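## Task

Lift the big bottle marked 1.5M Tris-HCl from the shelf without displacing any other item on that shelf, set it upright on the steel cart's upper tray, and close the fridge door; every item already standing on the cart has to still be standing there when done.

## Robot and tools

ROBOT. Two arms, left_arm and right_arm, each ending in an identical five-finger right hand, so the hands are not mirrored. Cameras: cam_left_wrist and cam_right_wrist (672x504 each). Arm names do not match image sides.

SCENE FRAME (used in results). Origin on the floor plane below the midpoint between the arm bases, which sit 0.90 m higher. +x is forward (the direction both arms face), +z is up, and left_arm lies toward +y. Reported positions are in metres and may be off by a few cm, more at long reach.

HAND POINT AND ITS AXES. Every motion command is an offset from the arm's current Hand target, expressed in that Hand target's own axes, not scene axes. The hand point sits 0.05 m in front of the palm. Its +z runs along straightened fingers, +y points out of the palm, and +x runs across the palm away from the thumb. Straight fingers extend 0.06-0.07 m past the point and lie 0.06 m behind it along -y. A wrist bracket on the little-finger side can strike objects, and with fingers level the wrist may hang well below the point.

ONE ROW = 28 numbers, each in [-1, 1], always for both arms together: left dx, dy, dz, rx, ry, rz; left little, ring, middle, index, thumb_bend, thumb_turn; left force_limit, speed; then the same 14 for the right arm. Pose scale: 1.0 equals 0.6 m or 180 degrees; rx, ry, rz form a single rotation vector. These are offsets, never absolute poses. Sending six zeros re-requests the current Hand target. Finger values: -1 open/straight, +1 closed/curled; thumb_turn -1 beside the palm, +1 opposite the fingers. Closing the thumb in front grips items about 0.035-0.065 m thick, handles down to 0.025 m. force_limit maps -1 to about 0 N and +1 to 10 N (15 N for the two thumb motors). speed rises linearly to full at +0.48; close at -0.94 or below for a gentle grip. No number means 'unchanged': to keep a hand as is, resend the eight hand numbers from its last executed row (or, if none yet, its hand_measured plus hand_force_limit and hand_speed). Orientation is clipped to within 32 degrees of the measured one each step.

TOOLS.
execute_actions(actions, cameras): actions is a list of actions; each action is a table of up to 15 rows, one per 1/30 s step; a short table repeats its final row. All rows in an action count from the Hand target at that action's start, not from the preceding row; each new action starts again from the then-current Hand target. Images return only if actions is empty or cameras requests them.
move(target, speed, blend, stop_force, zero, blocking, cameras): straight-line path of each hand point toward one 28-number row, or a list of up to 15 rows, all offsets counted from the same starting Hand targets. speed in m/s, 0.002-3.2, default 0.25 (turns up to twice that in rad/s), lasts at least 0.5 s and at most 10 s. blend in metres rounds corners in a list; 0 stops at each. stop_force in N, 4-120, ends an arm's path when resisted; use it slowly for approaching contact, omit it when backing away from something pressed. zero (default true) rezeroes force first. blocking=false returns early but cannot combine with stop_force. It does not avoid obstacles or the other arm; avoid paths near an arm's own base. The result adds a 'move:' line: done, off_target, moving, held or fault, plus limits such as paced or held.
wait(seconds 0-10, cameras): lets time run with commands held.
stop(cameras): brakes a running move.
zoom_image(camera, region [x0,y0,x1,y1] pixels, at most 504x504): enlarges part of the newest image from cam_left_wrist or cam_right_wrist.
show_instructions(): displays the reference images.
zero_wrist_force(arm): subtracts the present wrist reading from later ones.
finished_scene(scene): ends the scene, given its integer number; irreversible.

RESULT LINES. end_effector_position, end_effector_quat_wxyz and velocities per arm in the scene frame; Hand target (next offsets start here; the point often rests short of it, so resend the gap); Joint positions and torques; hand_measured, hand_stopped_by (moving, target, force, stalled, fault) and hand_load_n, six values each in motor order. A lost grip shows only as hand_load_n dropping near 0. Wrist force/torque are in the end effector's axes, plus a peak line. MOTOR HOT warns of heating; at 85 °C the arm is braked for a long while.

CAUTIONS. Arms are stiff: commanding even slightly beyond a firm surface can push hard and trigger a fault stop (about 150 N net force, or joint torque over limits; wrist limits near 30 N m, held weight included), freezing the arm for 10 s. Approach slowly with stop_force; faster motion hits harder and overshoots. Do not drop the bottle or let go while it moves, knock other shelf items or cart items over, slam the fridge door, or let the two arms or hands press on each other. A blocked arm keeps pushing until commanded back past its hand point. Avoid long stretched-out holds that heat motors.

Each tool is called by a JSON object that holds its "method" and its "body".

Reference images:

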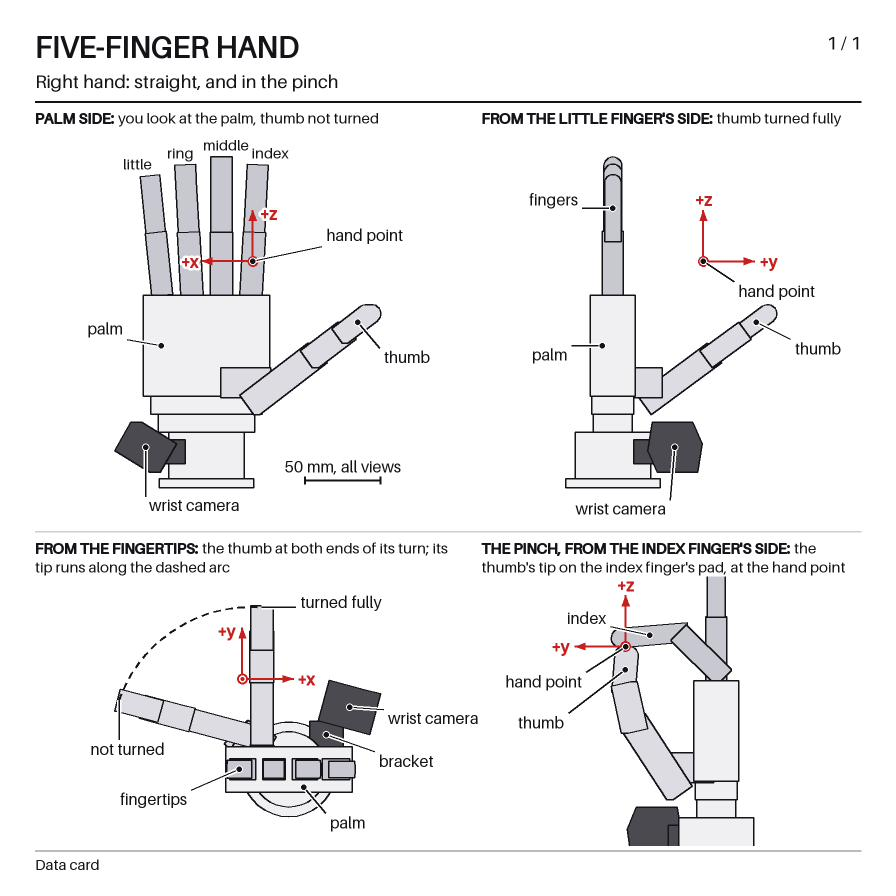

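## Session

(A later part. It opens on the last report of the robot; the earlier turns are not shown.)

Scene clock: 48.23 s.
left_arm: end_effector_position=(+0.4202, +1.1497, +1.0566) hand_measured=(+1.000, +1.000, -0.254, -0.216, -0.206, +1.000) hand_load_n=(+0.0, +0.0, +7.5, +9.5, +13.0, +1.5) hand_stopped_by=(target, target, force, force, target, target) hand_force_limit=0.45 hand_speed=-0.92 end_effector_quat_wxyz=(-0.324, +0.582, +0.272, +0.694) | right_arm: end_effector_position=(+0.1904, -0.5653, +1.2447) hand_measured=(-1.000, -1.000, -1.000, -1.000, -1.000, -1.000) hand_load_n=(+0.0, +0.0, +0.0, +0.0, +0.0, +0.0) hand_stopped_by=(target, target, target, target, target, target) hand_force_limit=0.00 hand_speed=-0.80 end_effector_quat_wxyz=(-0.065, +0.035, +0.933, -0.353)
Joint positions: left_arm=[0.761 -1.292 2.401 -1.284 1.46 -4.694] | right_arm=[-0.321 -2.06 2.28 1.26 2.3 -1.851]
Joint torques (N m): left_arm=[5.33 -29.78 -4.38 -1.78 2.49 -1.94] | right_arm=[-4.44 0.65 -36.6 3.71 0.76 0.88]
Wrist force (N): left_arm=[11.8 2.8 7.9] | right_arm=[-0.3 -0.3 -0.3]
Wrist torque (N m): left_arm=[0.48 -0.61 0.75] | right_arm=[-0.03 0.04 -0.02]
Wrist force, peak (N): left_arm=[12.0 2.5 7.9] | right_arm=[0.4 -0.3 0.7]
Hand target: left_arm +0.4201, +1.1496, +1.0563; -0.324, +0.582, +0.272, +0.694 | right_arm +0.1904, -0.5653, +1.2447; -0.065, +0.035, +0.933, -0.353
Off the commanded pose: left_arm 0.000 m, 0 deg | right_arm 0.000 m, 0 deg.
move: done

{"method": "move", "body": {"target": [[0.0013,0,0.0002,0,0,0,1,1,1.0,1.0,-0.2,1,0.45,-0.92,0,0,0,0,0,0,-1,-1,-1,-1,-1,-1,0,-0.8]], "speed": 0.02}}

{"method": "execute_actions", "body": {"actions": [[[0,0,0,0,0,0,1,1,-0.8,-0.8,-0.9,1,0.3,-0.4,0,0,0,0,0,0,-1,-1,-1,-1,-1,-1,0,-0.8]],[[0,0,0,0,0,0,1,1,-0.8,-0.8,-0.9,1,0.3,0,0,0,0,0,0,0,-1,-1,-1,-1,-1,-1,0,-0.8]],[[0,0,0,0,0,0,1,1,-0.8,-0.8,-0.9,1,0.3,0,0,0,0,0,0,0,-1,-1,-1,-1,-1,-1,0,-0.8]]], "cameras": ["cam_left_wrist"]}}

Scene clock: 49.87 s.
left_arm: end_effector_position=(+0.4200, +1.1495, +1.0570) hand_measured=(+1.000, +1.000, -0.254, -0.216, -0.206, +1.000) hand_load_n=(+0.0, +0.0, +7.0, +9.5, +13.0, +2.5) hand_stopped_by=(target, target, force, force, target, target) hand_force_limit=0.45 hand_speed=-0.92 end_effector_quat_wxyz=(-0.323, +0.582, +0.272, +0.694) | right_arm: end_effector_position=(+0.1904, -0.5653, +1.2447) hand_measured=(-1.000, -1.000, -1.000, -1.000, -1.000, -1.000) hand_load_n=(+0.0, +0.0, +0.0, +0.0, +0.0, -0.5) hand_stopped_by=(target, target, target, target, target, target) hand_force_limit=0.00 hand_speed=-0.80 end_effector_quat_wxyz=(-0.065, +0.035, +0.933, -0.353)
Joint positions: left_arm=[0.761 -1.294 2.401 -1.283 1.46 -4.694] | right_arm=[-0.321 -2.06 2.28 1.26 2.3 -1.851]
Joint torques (N m): left_arm=[10.8 -58.32 -27.76 2.01 2.83 0.64] | right_arm=[0.07 3.57 -37 3.63 0.62 0.66]
Wrist force (N): left_arm=[7.9 3.0 6.2] | right_arm=[0.5 -0.1 0.1]
Wrist torque (N m): left_arm=[0.48 -0.67 0.71] | right_arm=[-0.03 -0.08 0.02]
Wrist force, peak (N): left_arm=[12.1 2.6 8.1] | right_arm=[0.5 -0.4 0.5]
Hand target: left_arm +0.4201, +1.1496, +1.0571; -0.324, +0.582, +0.272, +0.694 | right_arm +0.1904, -0.5653, +1.2447; -0.065, +0.035, +0.933, -0.353
Off the commanded pose: left_arm 0.000 m, 0 deg | right_arm 0.000 m, 0 deg.
move: done

Scene clock: 51.57 s.
left_arm: end_effector_position=(+0.4201, +1.1496, +1.0571) hand_measured=(+1.000, +1.000, -0.800, -0.800, -0.900, +1.000) hand_load_n=(+0.0, +0.0, +0.0, +0.0, +0.0, +0.5) hand_stopped_by=(target, target, target, target, target, target) hand_force_limit=0.30 hand_speed=0.00 end_effector_quat_wxyz=(-0.324, +0.582, +0.272, +0.694) | right_arm: end_effector_position=(+0.1904, -0.5653, +1.2447) hand_measured=(-1.000, -1.000, -1.000, -1.000, -1.000, -1.000) hand_load_n=(+0.0, +0.0, +0.0, +0.0, +0.0, +0.0) hand_stopped_by=(target, target, target, target, target, target) hand_force_limit=0.00 hand_speed=-0.80 end_effector_quat_wxyz=(-0.065, +0.035, +0.933, -0.353)
Joint positions: left_arm=[0.761 -1.294 2.401 -1.282 1.46 -4.694] | right_arm=[-0.321 -2.06 2.28 1.26 2.3 -1.851]
Joint torques (N m): left_arm=[7.8 -68 -33.32 -4.94 -1.61 0.91] | right_arm=[1.63 2.59 -37.93 3.71 0.34 0.88]
Wrist force (N): left_arm=[3.4 3.2 2.0] | right_arm=[0.3 -0.2 0.2]
Wrist torque (N m): left_arm=[0.45 -0.78 0.63] | right_arm=[-0.03 -0.06 0.02]
Wrist force, peak (N): left_arm=[8.0 2.8 6.2] | right_arm=[0.7 -0.7 0.0]
Hand target: left_arm +0.4201, +1.1496, +1.0571; -0.324, +0.582, +0.272, +0.694 | right_arm +0.1904, -0.5653, +1.2447; -0.065, +0.035, +0.933, -0.353
Off the commanded pose: left_arm 0.000 m, 0 deg | right_arm 0.000 m, 0 deg.
Step readings (end_effector_position of left_arm | right_arm):
0: (+0.4200, +1.1495, +1.0570) | (+0.1904, -0.5653, +1.2447)
1: (+0.4200, +1.1495, +1.0570) | (+0.1904, -0.5653, +1.2447)
2: (+0.4200, +1.1495, +1.0570) | (+0.1904, -0.5653, +1.2447)
4: (+0.4201, +1.1495, +1.0570) | (+0.1904, -0.5653, +1.2447)
8: (+0.4201, +1.1495, +1.0570) | (+0.1904, -0.5653, +1.2447)
15: (+0.4201, +1.1496, +1.0571) | (+0.1904, -0.5653, +1.2447)
16: (+0.4201, +1.1496, +1.0571) | (+0.1904, -0.5653, +1.2447)
17: (+0.4201, +1.1496, +1.0571) | (+0.1904, -0.5653, +1.2447)
19: (+0.4201, +1.1496, +1.0571) | (+0.1904, -0.5653, +1.2447)
23: (+0.4201, +1.1496, +1.0571) | (+0.1904, -0.5653, +1.2447)
30: (+0.4201, +1.1496, +1.0571) | (+0.1904, -0.5653, +1.2447)
31: (+0.4201, +1.1496, +1.0571) | (+0.1904, -0.5653, +1.2447)
32: (+0.4201, +1.1496, +1.0571) | (+0.1904, -0.5653, +1.2447)
34: (+0.4201, +1.1496, +1.0571) | (+0.1904, -0.5653, +1.2447)
38: (+0.4201, +1.1496, +1.0571) | (+0.1904, -0.5653, +1.2447)
45: (+0.4201, +1.1496, +1.0571) | (+0.1904, -0.5653, +1.2447)
Images, in order (width x height): cam_left_wrist 672x504.

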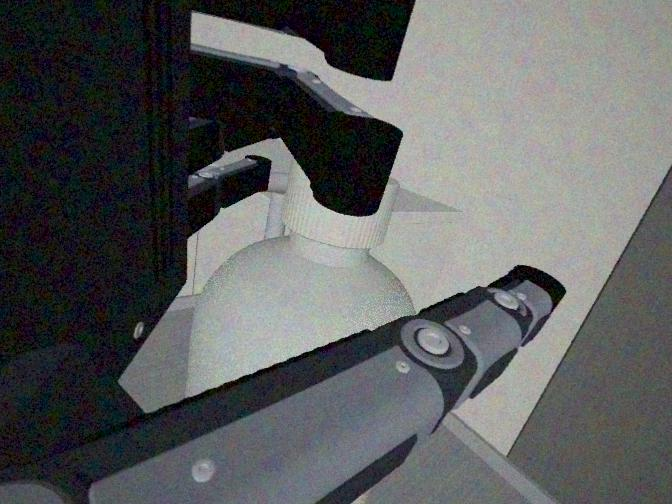

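{"method": "move", "body": {"target": [[0.0985,0,0.0174,0,0,0,1,1,-0.8,-0.8,-0.9,1,0.3,0,0,0,0,0,0,0,-1,-1,-1,-1,-1,-1,0,-0.8],[0.3465,0,-0.0445,0,0,0,1,1,-0.8,-0.8,-0.9,1,0.3,0,-0.204,0.3927,-0.389,-0.2644,-0.1023,0,-1,-1,-1,-1,-1,-1,0,-0.8],[0.5477,0.0612,-0.2933,0,-0.3056,0,1,1,-0.8,-0.8,-0.9,1,0.3,0,-0.204,0.3927,-0.389,-0.2867,0.3048,0.665,-1,-1,-1,-1,-1,-1,0,-0.8]], "speed": [0.07,0.35,0.45], "blend": [0.01,0.02,0.0], "cameras": ["all"]}}

Scene clock: 58.37 s.
left_arm: end_effector_position=(+0.2999, +0.9497, +1.3502) hand_measured=(+1.000, +1.000, -0.800, -0.800, -0.900, +1.000) hand_load_n=(+0.0, +0.0, +0.0, +0.0, +0.0, +0.0) hand_stopped_by=(target, target, target, target, target, target) hand_force_limit=0.30 hand_speed=0.00 end_effector_quat_wxyz=(-0.161, +0.837, +0.391, +0.347) | right_arm: end_effector_position=(+0.3504, -0.2501, +1.2501) hand_measured=(-1.000, -1.000, -1.000, -1.000, -1.000, -1.000) hand_load_n=(+0.0, +0.0, -0.5, +0.0, +0.0, +0.0) hand_stopped_by=(target, target, target, target, target, target) hand_force_limit=0.00 hand_speed=-0.80 end_effector_quat_wxyz=(-0.069, +0.908, +0.378, +0.166)
Joint positions: left_arm=[0.598 -1.885 1.919 0.77 1.379 -4.91] | right_arm=[0.39 -1.714 1.956 0.994 1.433 1.196]
Joint torques (N m): left_arm=[-16.97 -2.18 -55.46 4.17 2.02 -2.11] | right_arm=[10.64 -14.36 -46.86 -1.15 3.26 1.69]
Wrist force (N): left_arm=[2.2 3.1 -0.1] | right_arm=[1.0 0.4 0.1]
Wrist torque (N m): left_arm=[0.53 -0.31 0.55] | right_arm=[0.15 -0.12 0.20]
Wrist force, peak (N): left_arm=[4.5 3.1 1.7] | right_arm=[-0.7 1.8 0.8]
Hand target: left_arm +0.2999, +0.9497, +1.3502; -0.161, +0.837, +0.391, +0.347 | right_arm +0.3504, -0.2501, +1.2501; -0.069, +0.908, +0.377, +0.166
Off the commanded pose: left_arm 0.000 m, 0 deg | right_arm 0.000 m, 0 deg.
move: done

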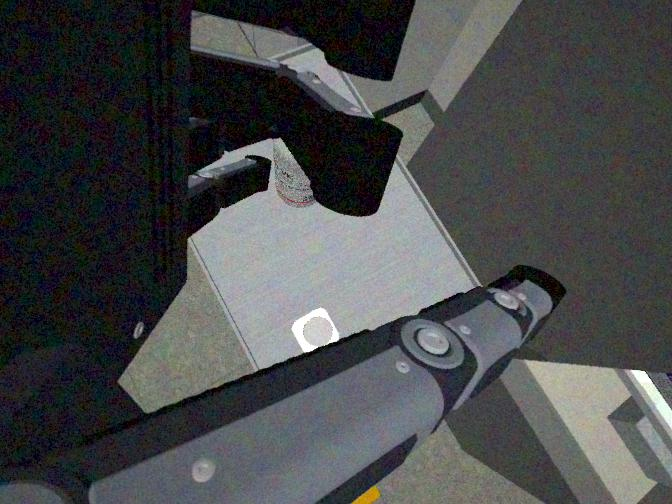

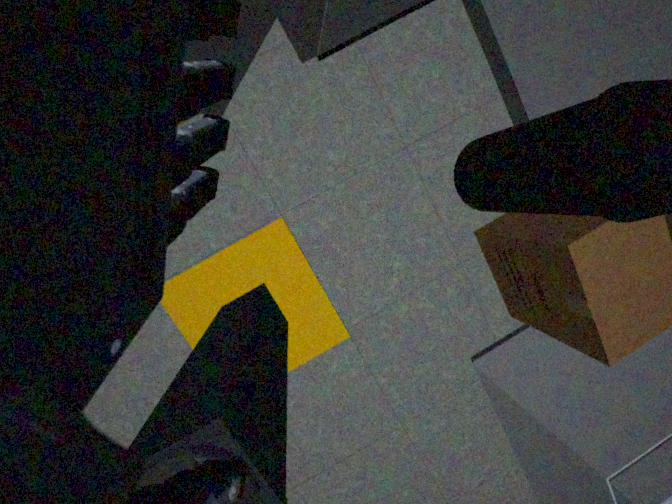

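{"method": "move", "body": {"target": [[0,0,0,0,0,0,1,1,-0.8,-0.8,-0.9,1,0.3,0,0.1395,0,-0.0363,0.1628,0.2622,-0.1608,1,1,1,1,-1,-1,0.2,0.2]], "speed": 0.4, "cameras": ["cam_right_wrist"]}}

Scene clock: 61.27 s.
left_arm: end_effector_position=(+0.2999, +0.9497, +1.3502) hand_measured=(+1.000, +1.000, -0.800, -0.800, -0.900, +1.000) hand_load_n=(+0.0, +0.0, +0.0, +0.0, +0.0, +0.0) hand_stopped_by=(target, target, target, target, target, target) hand_force_limit=0.30 hand_speed=0.00 end_effector_quat_wxyz=(-0.161, +0.837, +0.391, +0.347) | right_arm: end_effector_position=(+0.4003, -0.2001, +1.3001) hand_measured=(+1.000, +1.000, +1.000, +1.000, -1.000, -1.000) hand_load_n=(+0.0, +0.0, +0.0, +0.0, +0.0, +0.0) hand_stopped_by=(target, target, target, target, target, target) hand_force_limit=0.20 hand_speed=0.20 end_effector_quat_wxyz=(-0.388, +0.604, +0.554, +0.422)
Joint positions: left_arm=[0.598 -1.885 1.919 0.77 1.379 -4.91] | right_arm=[-0.191 -1.7 2.254 1.297 0.365 -0.299]
Joint torques (N m): left_arm=[-16.39 -3.29 -55.99 5.18 1.66 -2.58] | right_arm=[-9.01 -4.95 -21.46 9.31 1.46 -1.28]
Wrist force (N): left_arm=[2.2 2.7 0.1] | right_arm=[2.1 0.6 0.9]
Wrist torque (N m): left_arm=[0.47 -0.32 0.54] | right_arm=[0.08 -0.32 0.59]
Wrist force, peak (N): left_arm=[2.6 3.0 0.1] | right_arm=[2.5 1.0 0.7]
Hand target: left_arm +0.2999, +0.9497, +1.3502; -0.161, +0.837, +0.391, +0.347 | right_arm +0.4002, -0.2001, +1.3001; -0.388, +0.604, +0.554, +0.422
Off the commanded pose: left_arm 0.000 m, 0 deg | right_arm 0.000 m, 0 deg.
move: done
Images, in order (width x height): cam_right_wrist 672x504.

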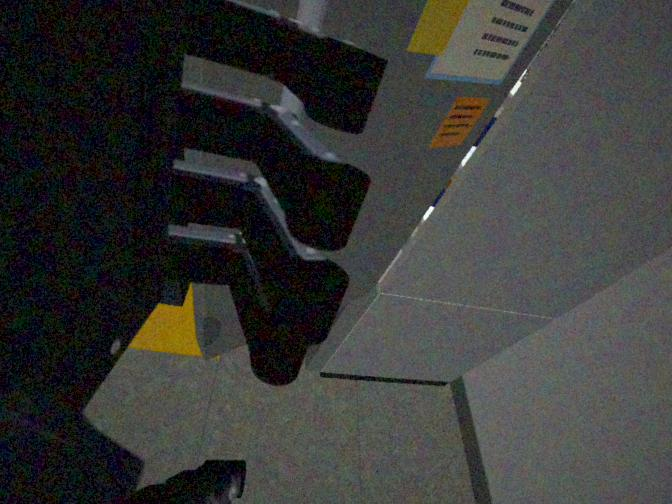

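{"method": "move", "body": {"target": [[0,0,0,0,0,0,1,1,-0.8,-0.8,-0.9,1,0.3,0,-0.0845,0.2378,0.4993,0,0.111,0,1,1,1,1,-1,-1,0.2,0.2]], "speed": 0.22, "cameras": ["cam_right_wrist"]}}

Scene clock: 65.63 s.
left_arm: end_effector_position=(+0.2999, +0.9497, +1.3502) hand_measured=(+1.000, +1.000, -0.800, -0.800, -0.900, +1.000) hand_load_n=(+0.0, +0.0, +0.0, +0.0, +0.0, +0.0) hand_stopped_by=(target, target, target, target, target, target) hand_force_limit=0.30 hand_speed=0.00 end_effector_quat_wxyz=(-0.161, +0.837, +0.391, +0.347) | right_arm: end_effector_position=(+0.5649, +0.0508, +1.1497) hand_measured=(+1.000, +1.000, +1.000, +1.000, -1.000, -1.000) hand_load_n=(+0.0, +0.0, +0.0, +0.0, +0.0, +0.0) hand_stopped_by=(target, target, target, target, target, target) hand_force_limit=0.20 hand_speed=0.20 end_effector_quat_wxyz=(-0.478, +0.521, +0.478, +0.520)
Joint positions: left_arm=[0.598 -1.885 1.919 0.77 1.379 -4.91] | right_arm=[0.314 -1.349 2.071 -0.719 0.4 1.568]
Joint torques (N m): left_arm=[-18.61 -2.89 -54.99 4.92 1.56 -1.65] | right_arm=[8.44 -69.13 -21.48 -5.43 3.4 1.9]
Wrist force (N): left_arm=[2.3 2.7 0.0] | right_arm=[2.4 0.9 1.2]
Wrist torque (N m): left_arm=[0.46 -0.32 0.55] | right_arm=[0.13 -0.37 0.36]
Wrist force, peak (N): left_arm=[2.4 3.0 0.2] | right_arm=[2.6 2.2 1.5]
Hand target: left_arm +0.2999, +0.9497, +1.3502; -0.161, +0.837, +0.391, +0.347 | right_arm +0.5649, +0.0508, +1.1497; -0.478, +0.521, +0.478, +0.521
Off the commanded pose: left_arm 0.000 m, 0 deg | right_arm 0.000 m, 0 deg.
move: done
Images, in order (width x height): cam_right_wrist 672x504.

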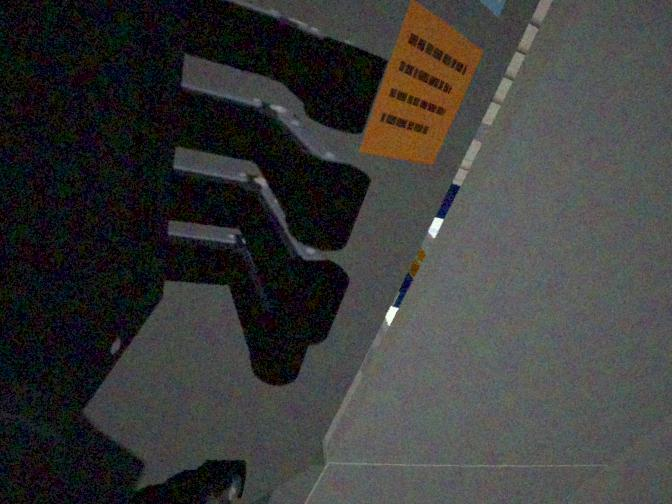

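{"method": "move", "body": {"target": [[0,0,0,0,0,0,1,1,-0.8,-0.8,-0.9,1,0.3,0, 0,-0.0658,0.0966,-0.0278,0,0,1,1,1,1,-1,-1,0.2,0.2],[0,0,0,0,0,0,1,1,-0.8,-0.8,-0.9,1,0.3,0, 0,-0.1052,0.1367,-0.1278,0,0,1,1,1,1,-1,-1,0.2,0.2],[0,0,0,0,0,0,1,1,-0.8,-0.8,-0.9,1,0.3,0, 0,-0.1291,0.2325,-0.2389,0,0,1,1,1,1,-1,-1,0.2,0.2],[0,0,0,0,0,0,1,1,-0.8,-0.8,-0.9,1,0.3,0, 0,-0.1208,0.3304,-0.35,0,0,1,1,1,1,-1,-1,0.2,0.2],[0,0,0,0,0,0,1,1,-0.8,-0.8,-0.9,1,0.3,0, 0,-0.0729,0.4213,-0.45,0,0,1,1,1,1,-1,-1,0.2,0.2],[0,0,0,0,0,0,1,1,-0.8,-0.8,-0.9,1,0.3,0, 0,0.0106,0.4911,-0.5278,0,0,1,1,1,1,-1,-1,0.2,0.2]], "speed": [0.05,0.1,0.13,0.15,0.15,0.15], "blend": [0.02,0.02,0.02,0.02,0.02,0], "cameras": ["cam_right_wrist"]}}

Scene clock: 75.43 s.
left_arm: end_effector_position=(+0.2999, +0.9497, +1.3502) hand_measured=(+1.000, +1.000, -0.800, -0.800, -0.900, +1.000) hand_load_n=(+0.0, +0.5, +0.0, +0.0, +0.0, +0.0) hand_stopped_by=(target, target, target, target, target, target) hand_force_limit=0.30 hand_speed=0.00 end_effector_quat_wxyz=(-0.161, +0.837, +0.391, +0.347) | right_arm: end_effector_position=(+0.5964, +0.3438, +1.1494) hand_measured=(+1.000, +1.000, +1.000, +1.000, -1.000, -1.000) hand_load_n=(+0.0, +0.0, +0.0, +0.0, +0.0, +0.0) hand_stopped_by=(target, target, target, target, target, target) hand_force_limit=0.20 hand_speed=0.20 end_effector_quat_wxyz=(+0.061, +0.705, -0.061, +0.704)
Joint positions: left_arm=[0.598 -1.885 1.919 0.77 1.379 -4.91] | right_arm=[1.074 -0.644 0.906 -0.262 2.818 1.57]
Joint torques (N m): left_arm=[-16.77 -2.08 -55.49 4.98 0 -1.89] | right_arm=[-13.32 -96.95 -49.88 3.03 3.52 2.08]
Wrist force (N): left_arm=[2.2 2.5 0.1] | right_arm=[2.7 1.6 0.5]
Wrist torque (N m): left_arm=[0.43 -0.31 0.53] | right_arm=[0.21 -0.41 0.38]
Wrist force, peak (N): left_arm=[2.5 3.0 0.4] | right_arm=[2.3 17.4 -23.9]
Hand target: left_arm +0.2999, +0.9497, +1.3502; -0.161, +0.837, +0.391, +0.347 | right_arm +0.5964, +0.3439, +1.1494; +0.061, +0.705, -0.061, +0.704
Off the commanded pose: left_arm 0.000 m, 0 deg | right_arm 0.000 m, 0 deg.
move: done
Images, in order (width x height): cam_right_wrist 672x504.

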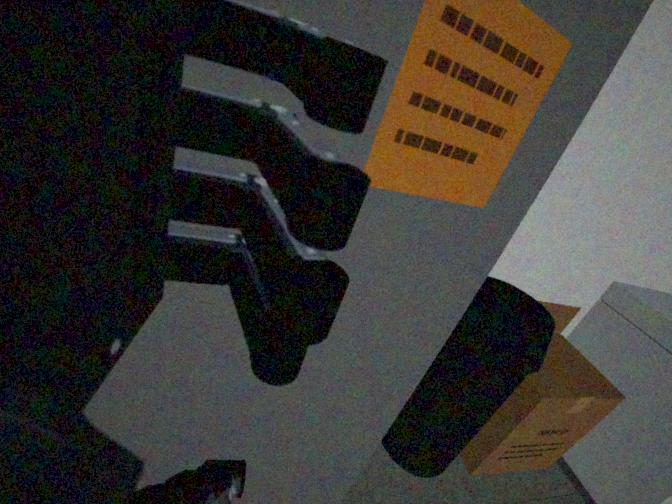

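{"method": "move", "body": {"target": [0,0,0,0,0,0,1,1,-0.8,-0.8,-0.9,1,0.3,0, 0,-0.0261,0.1477,0,0,0,1,1,1,1,-1,-1,0.2,0.2], "speed": 0.03, "stop_force": 20}}

Scene clock: 78.57 s.
left_arm: end_effector_position=(+0.2999, +0.9497, +1.3502) hand_measured=(+1.000, +1.000, -0.800, -0.800, -0.900, +1.000) hand_load_n=(+0.0, +0.0, +0.0, +0.0, +0.0, +0.5) hand_stopped_by=(target, target, target, target, target, target) hand_force_limit=0.30 hand_speed=0.00 end_effector_quat_wxyz=(-0.161, +0.837, +0.391, +0.347) | right_arm: end_effector_position=(+0.6433, +0.3439, +1.1494) hand_measured=(+1.000, +1.000, +1.000, +1.000, -1.000, -1.000) hand_load_n=(+0.0, +0.0, +0.0, +0.0, +0.0, +0.0) hand_stopped_by=(target, target, target, target, target, target) hand_force_limit=0.20 hand_speed=0.20 end_effector_quat_wxyz=(+0.061, +0.705, -0.061, +0.704)
Joint positions: left_arm=[0.598 -1.885 1.919 0.77 1.379 -4.91] | right_arm=[1.035 -0.61 0.842 -0.231 2.779 1.57]
Joint torques (N m): left_arm=[-16.66 -3.57 -55.17 4.71 -0.11 -2.41] | right_arm=[11.38 -129.59 -30.83 -5.34 2.93 -0.83]
Wrist force (N): left_arm=[2.0 2.7 0.1] | right_arm=[2.8 1.3 0.7]
Wrist torque (N m): left_arm=[0.46 -0.29 0.53] | right_arm=[0.09 -0.43 0.38]
Wrist force, peak (N): left_arm=[2.6 2.9 0.1] | right_arm=[6.2 2.2 -23.5]
Hand target: left_arm +0.2999, +0.9497, +1.3502; -0.161, +0.837, +0.391, +0.347 | right_arm +0.6433, +0.3439, +1.1494; +0.061, +0.705, -0.061, +0.704 (not the last commanded pose)
Off the commanded pose: left_arm 0.000 m, 0 deg | right_arm 0.043 m, 0 deg.
move: contact (right_arm)

{"method": "move", "body": {"target": [[0,0,0,0,0,0,1,1,-0.8,-0.8,-0.9,1,0.3,0, 0,0.0145,-0.0821,0,0,0,1,1,1,1,-1,-1,0.2,0.2],[-0.173,0.097,-0.173,-0.3155,0.2262,0.1307,1,1,-0.8,-0.8,-0.9,1,0.3,0, 0,0.2,-0.17,0,0,0,1,1,1,1,-1,-1,0.2,0.2]], "speed": [0.1,0.3], "blend": 0.02, "cameras": ["all"]}}

Scene clock: 82.43 s.
left_arm: end_effector_position=(+0.2502, +0.7998, +1.3503) hand_measured=(+1.000, +1.000, -0.800, -0.800, -0.900, +1.000) hand_load_n=(+0.0, +0.0, +0.0, +0.0, +0.0, +0.0) hand_stopped_by=(target, target, target, target, target, target) hand_force_limit=0.30 hand_speed=0.00 end_effector_quat_wxyz=(+0.062, +0.704, -0.061, +0.705) | right_arm: end_effector_position=(+0.5222, +0.2432, +1.1495) hand_measured=(+1.000, +1.000, +1.000, +1.000, -1.000, -1.000) hand_load_n=(+0.0, +0.0, +0.0, +0.0, +0.0, +0.0) hand_stopped_by=(target, target, target, target, target, target) hand_force_limit=0.20 hand_speed=0.20 end_effector_quat_wxyz=(+0.061, +0.705, -0.061, +0.704)
Joint positions: left_arm=[1.066 -1.98 2.231 -0.253 2.811 -4.715] | right_arm=[1.093 -0.851 1.288 -0.435 2.836 1.57]
Joint torques (N m): left_arm=[14.46 -25.1 -30.6 -4.26 2.32 -2.7] | right_arm=[8.1 -114.47 -26.98 -4.73 3.19 -0.72]
Wrist force (N): left_arm=[3.4 2.8 1.4] | right_arm=[2.5 1.6 0.8]
Wrist torque (N m): left_arm=[0.36 -0.72 0.73] | right_arm=[0.19 -0.37 0.39]
Wrist force, peak (N): left_arm=[3.3 3.3 0.5] | right_arm=[3.1 2.2 0.9]
Hand target: left_arm +0.2502, +0.7998, +1.3503; +0.062, +0.704, -0.061, +0.705 | right_arm +0.5222, +0.2432, +1.1495; +0.061, +0.705, -0.061, +0.704
Off the commanded pose: left_arm 0.000 m, 0 deg | right_arm 0.000 m, 0 deg.
move: done

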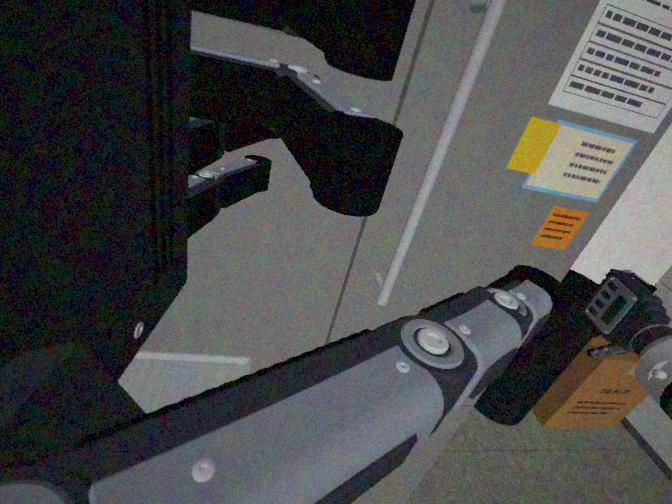

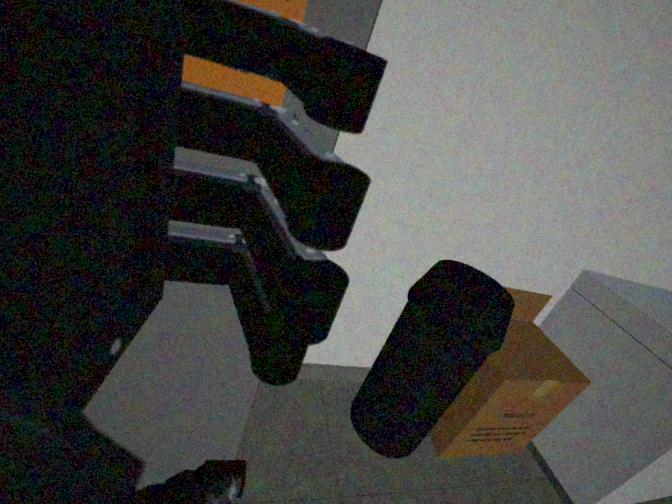

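{"method": "zoom_image", "body": {"camera": "cam_left_wrist", "region": [300, 0, 560, 380]}}

Scaled by 1.326 from the camera's 672x504 image, which has a finer 960x720 frame.

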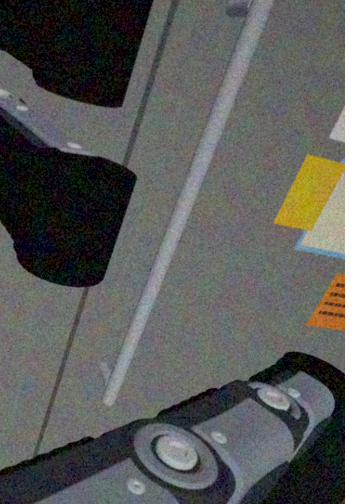

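{"method": "finished_scene", "body": {"scene": 2}}

The scene is finished: the task was done.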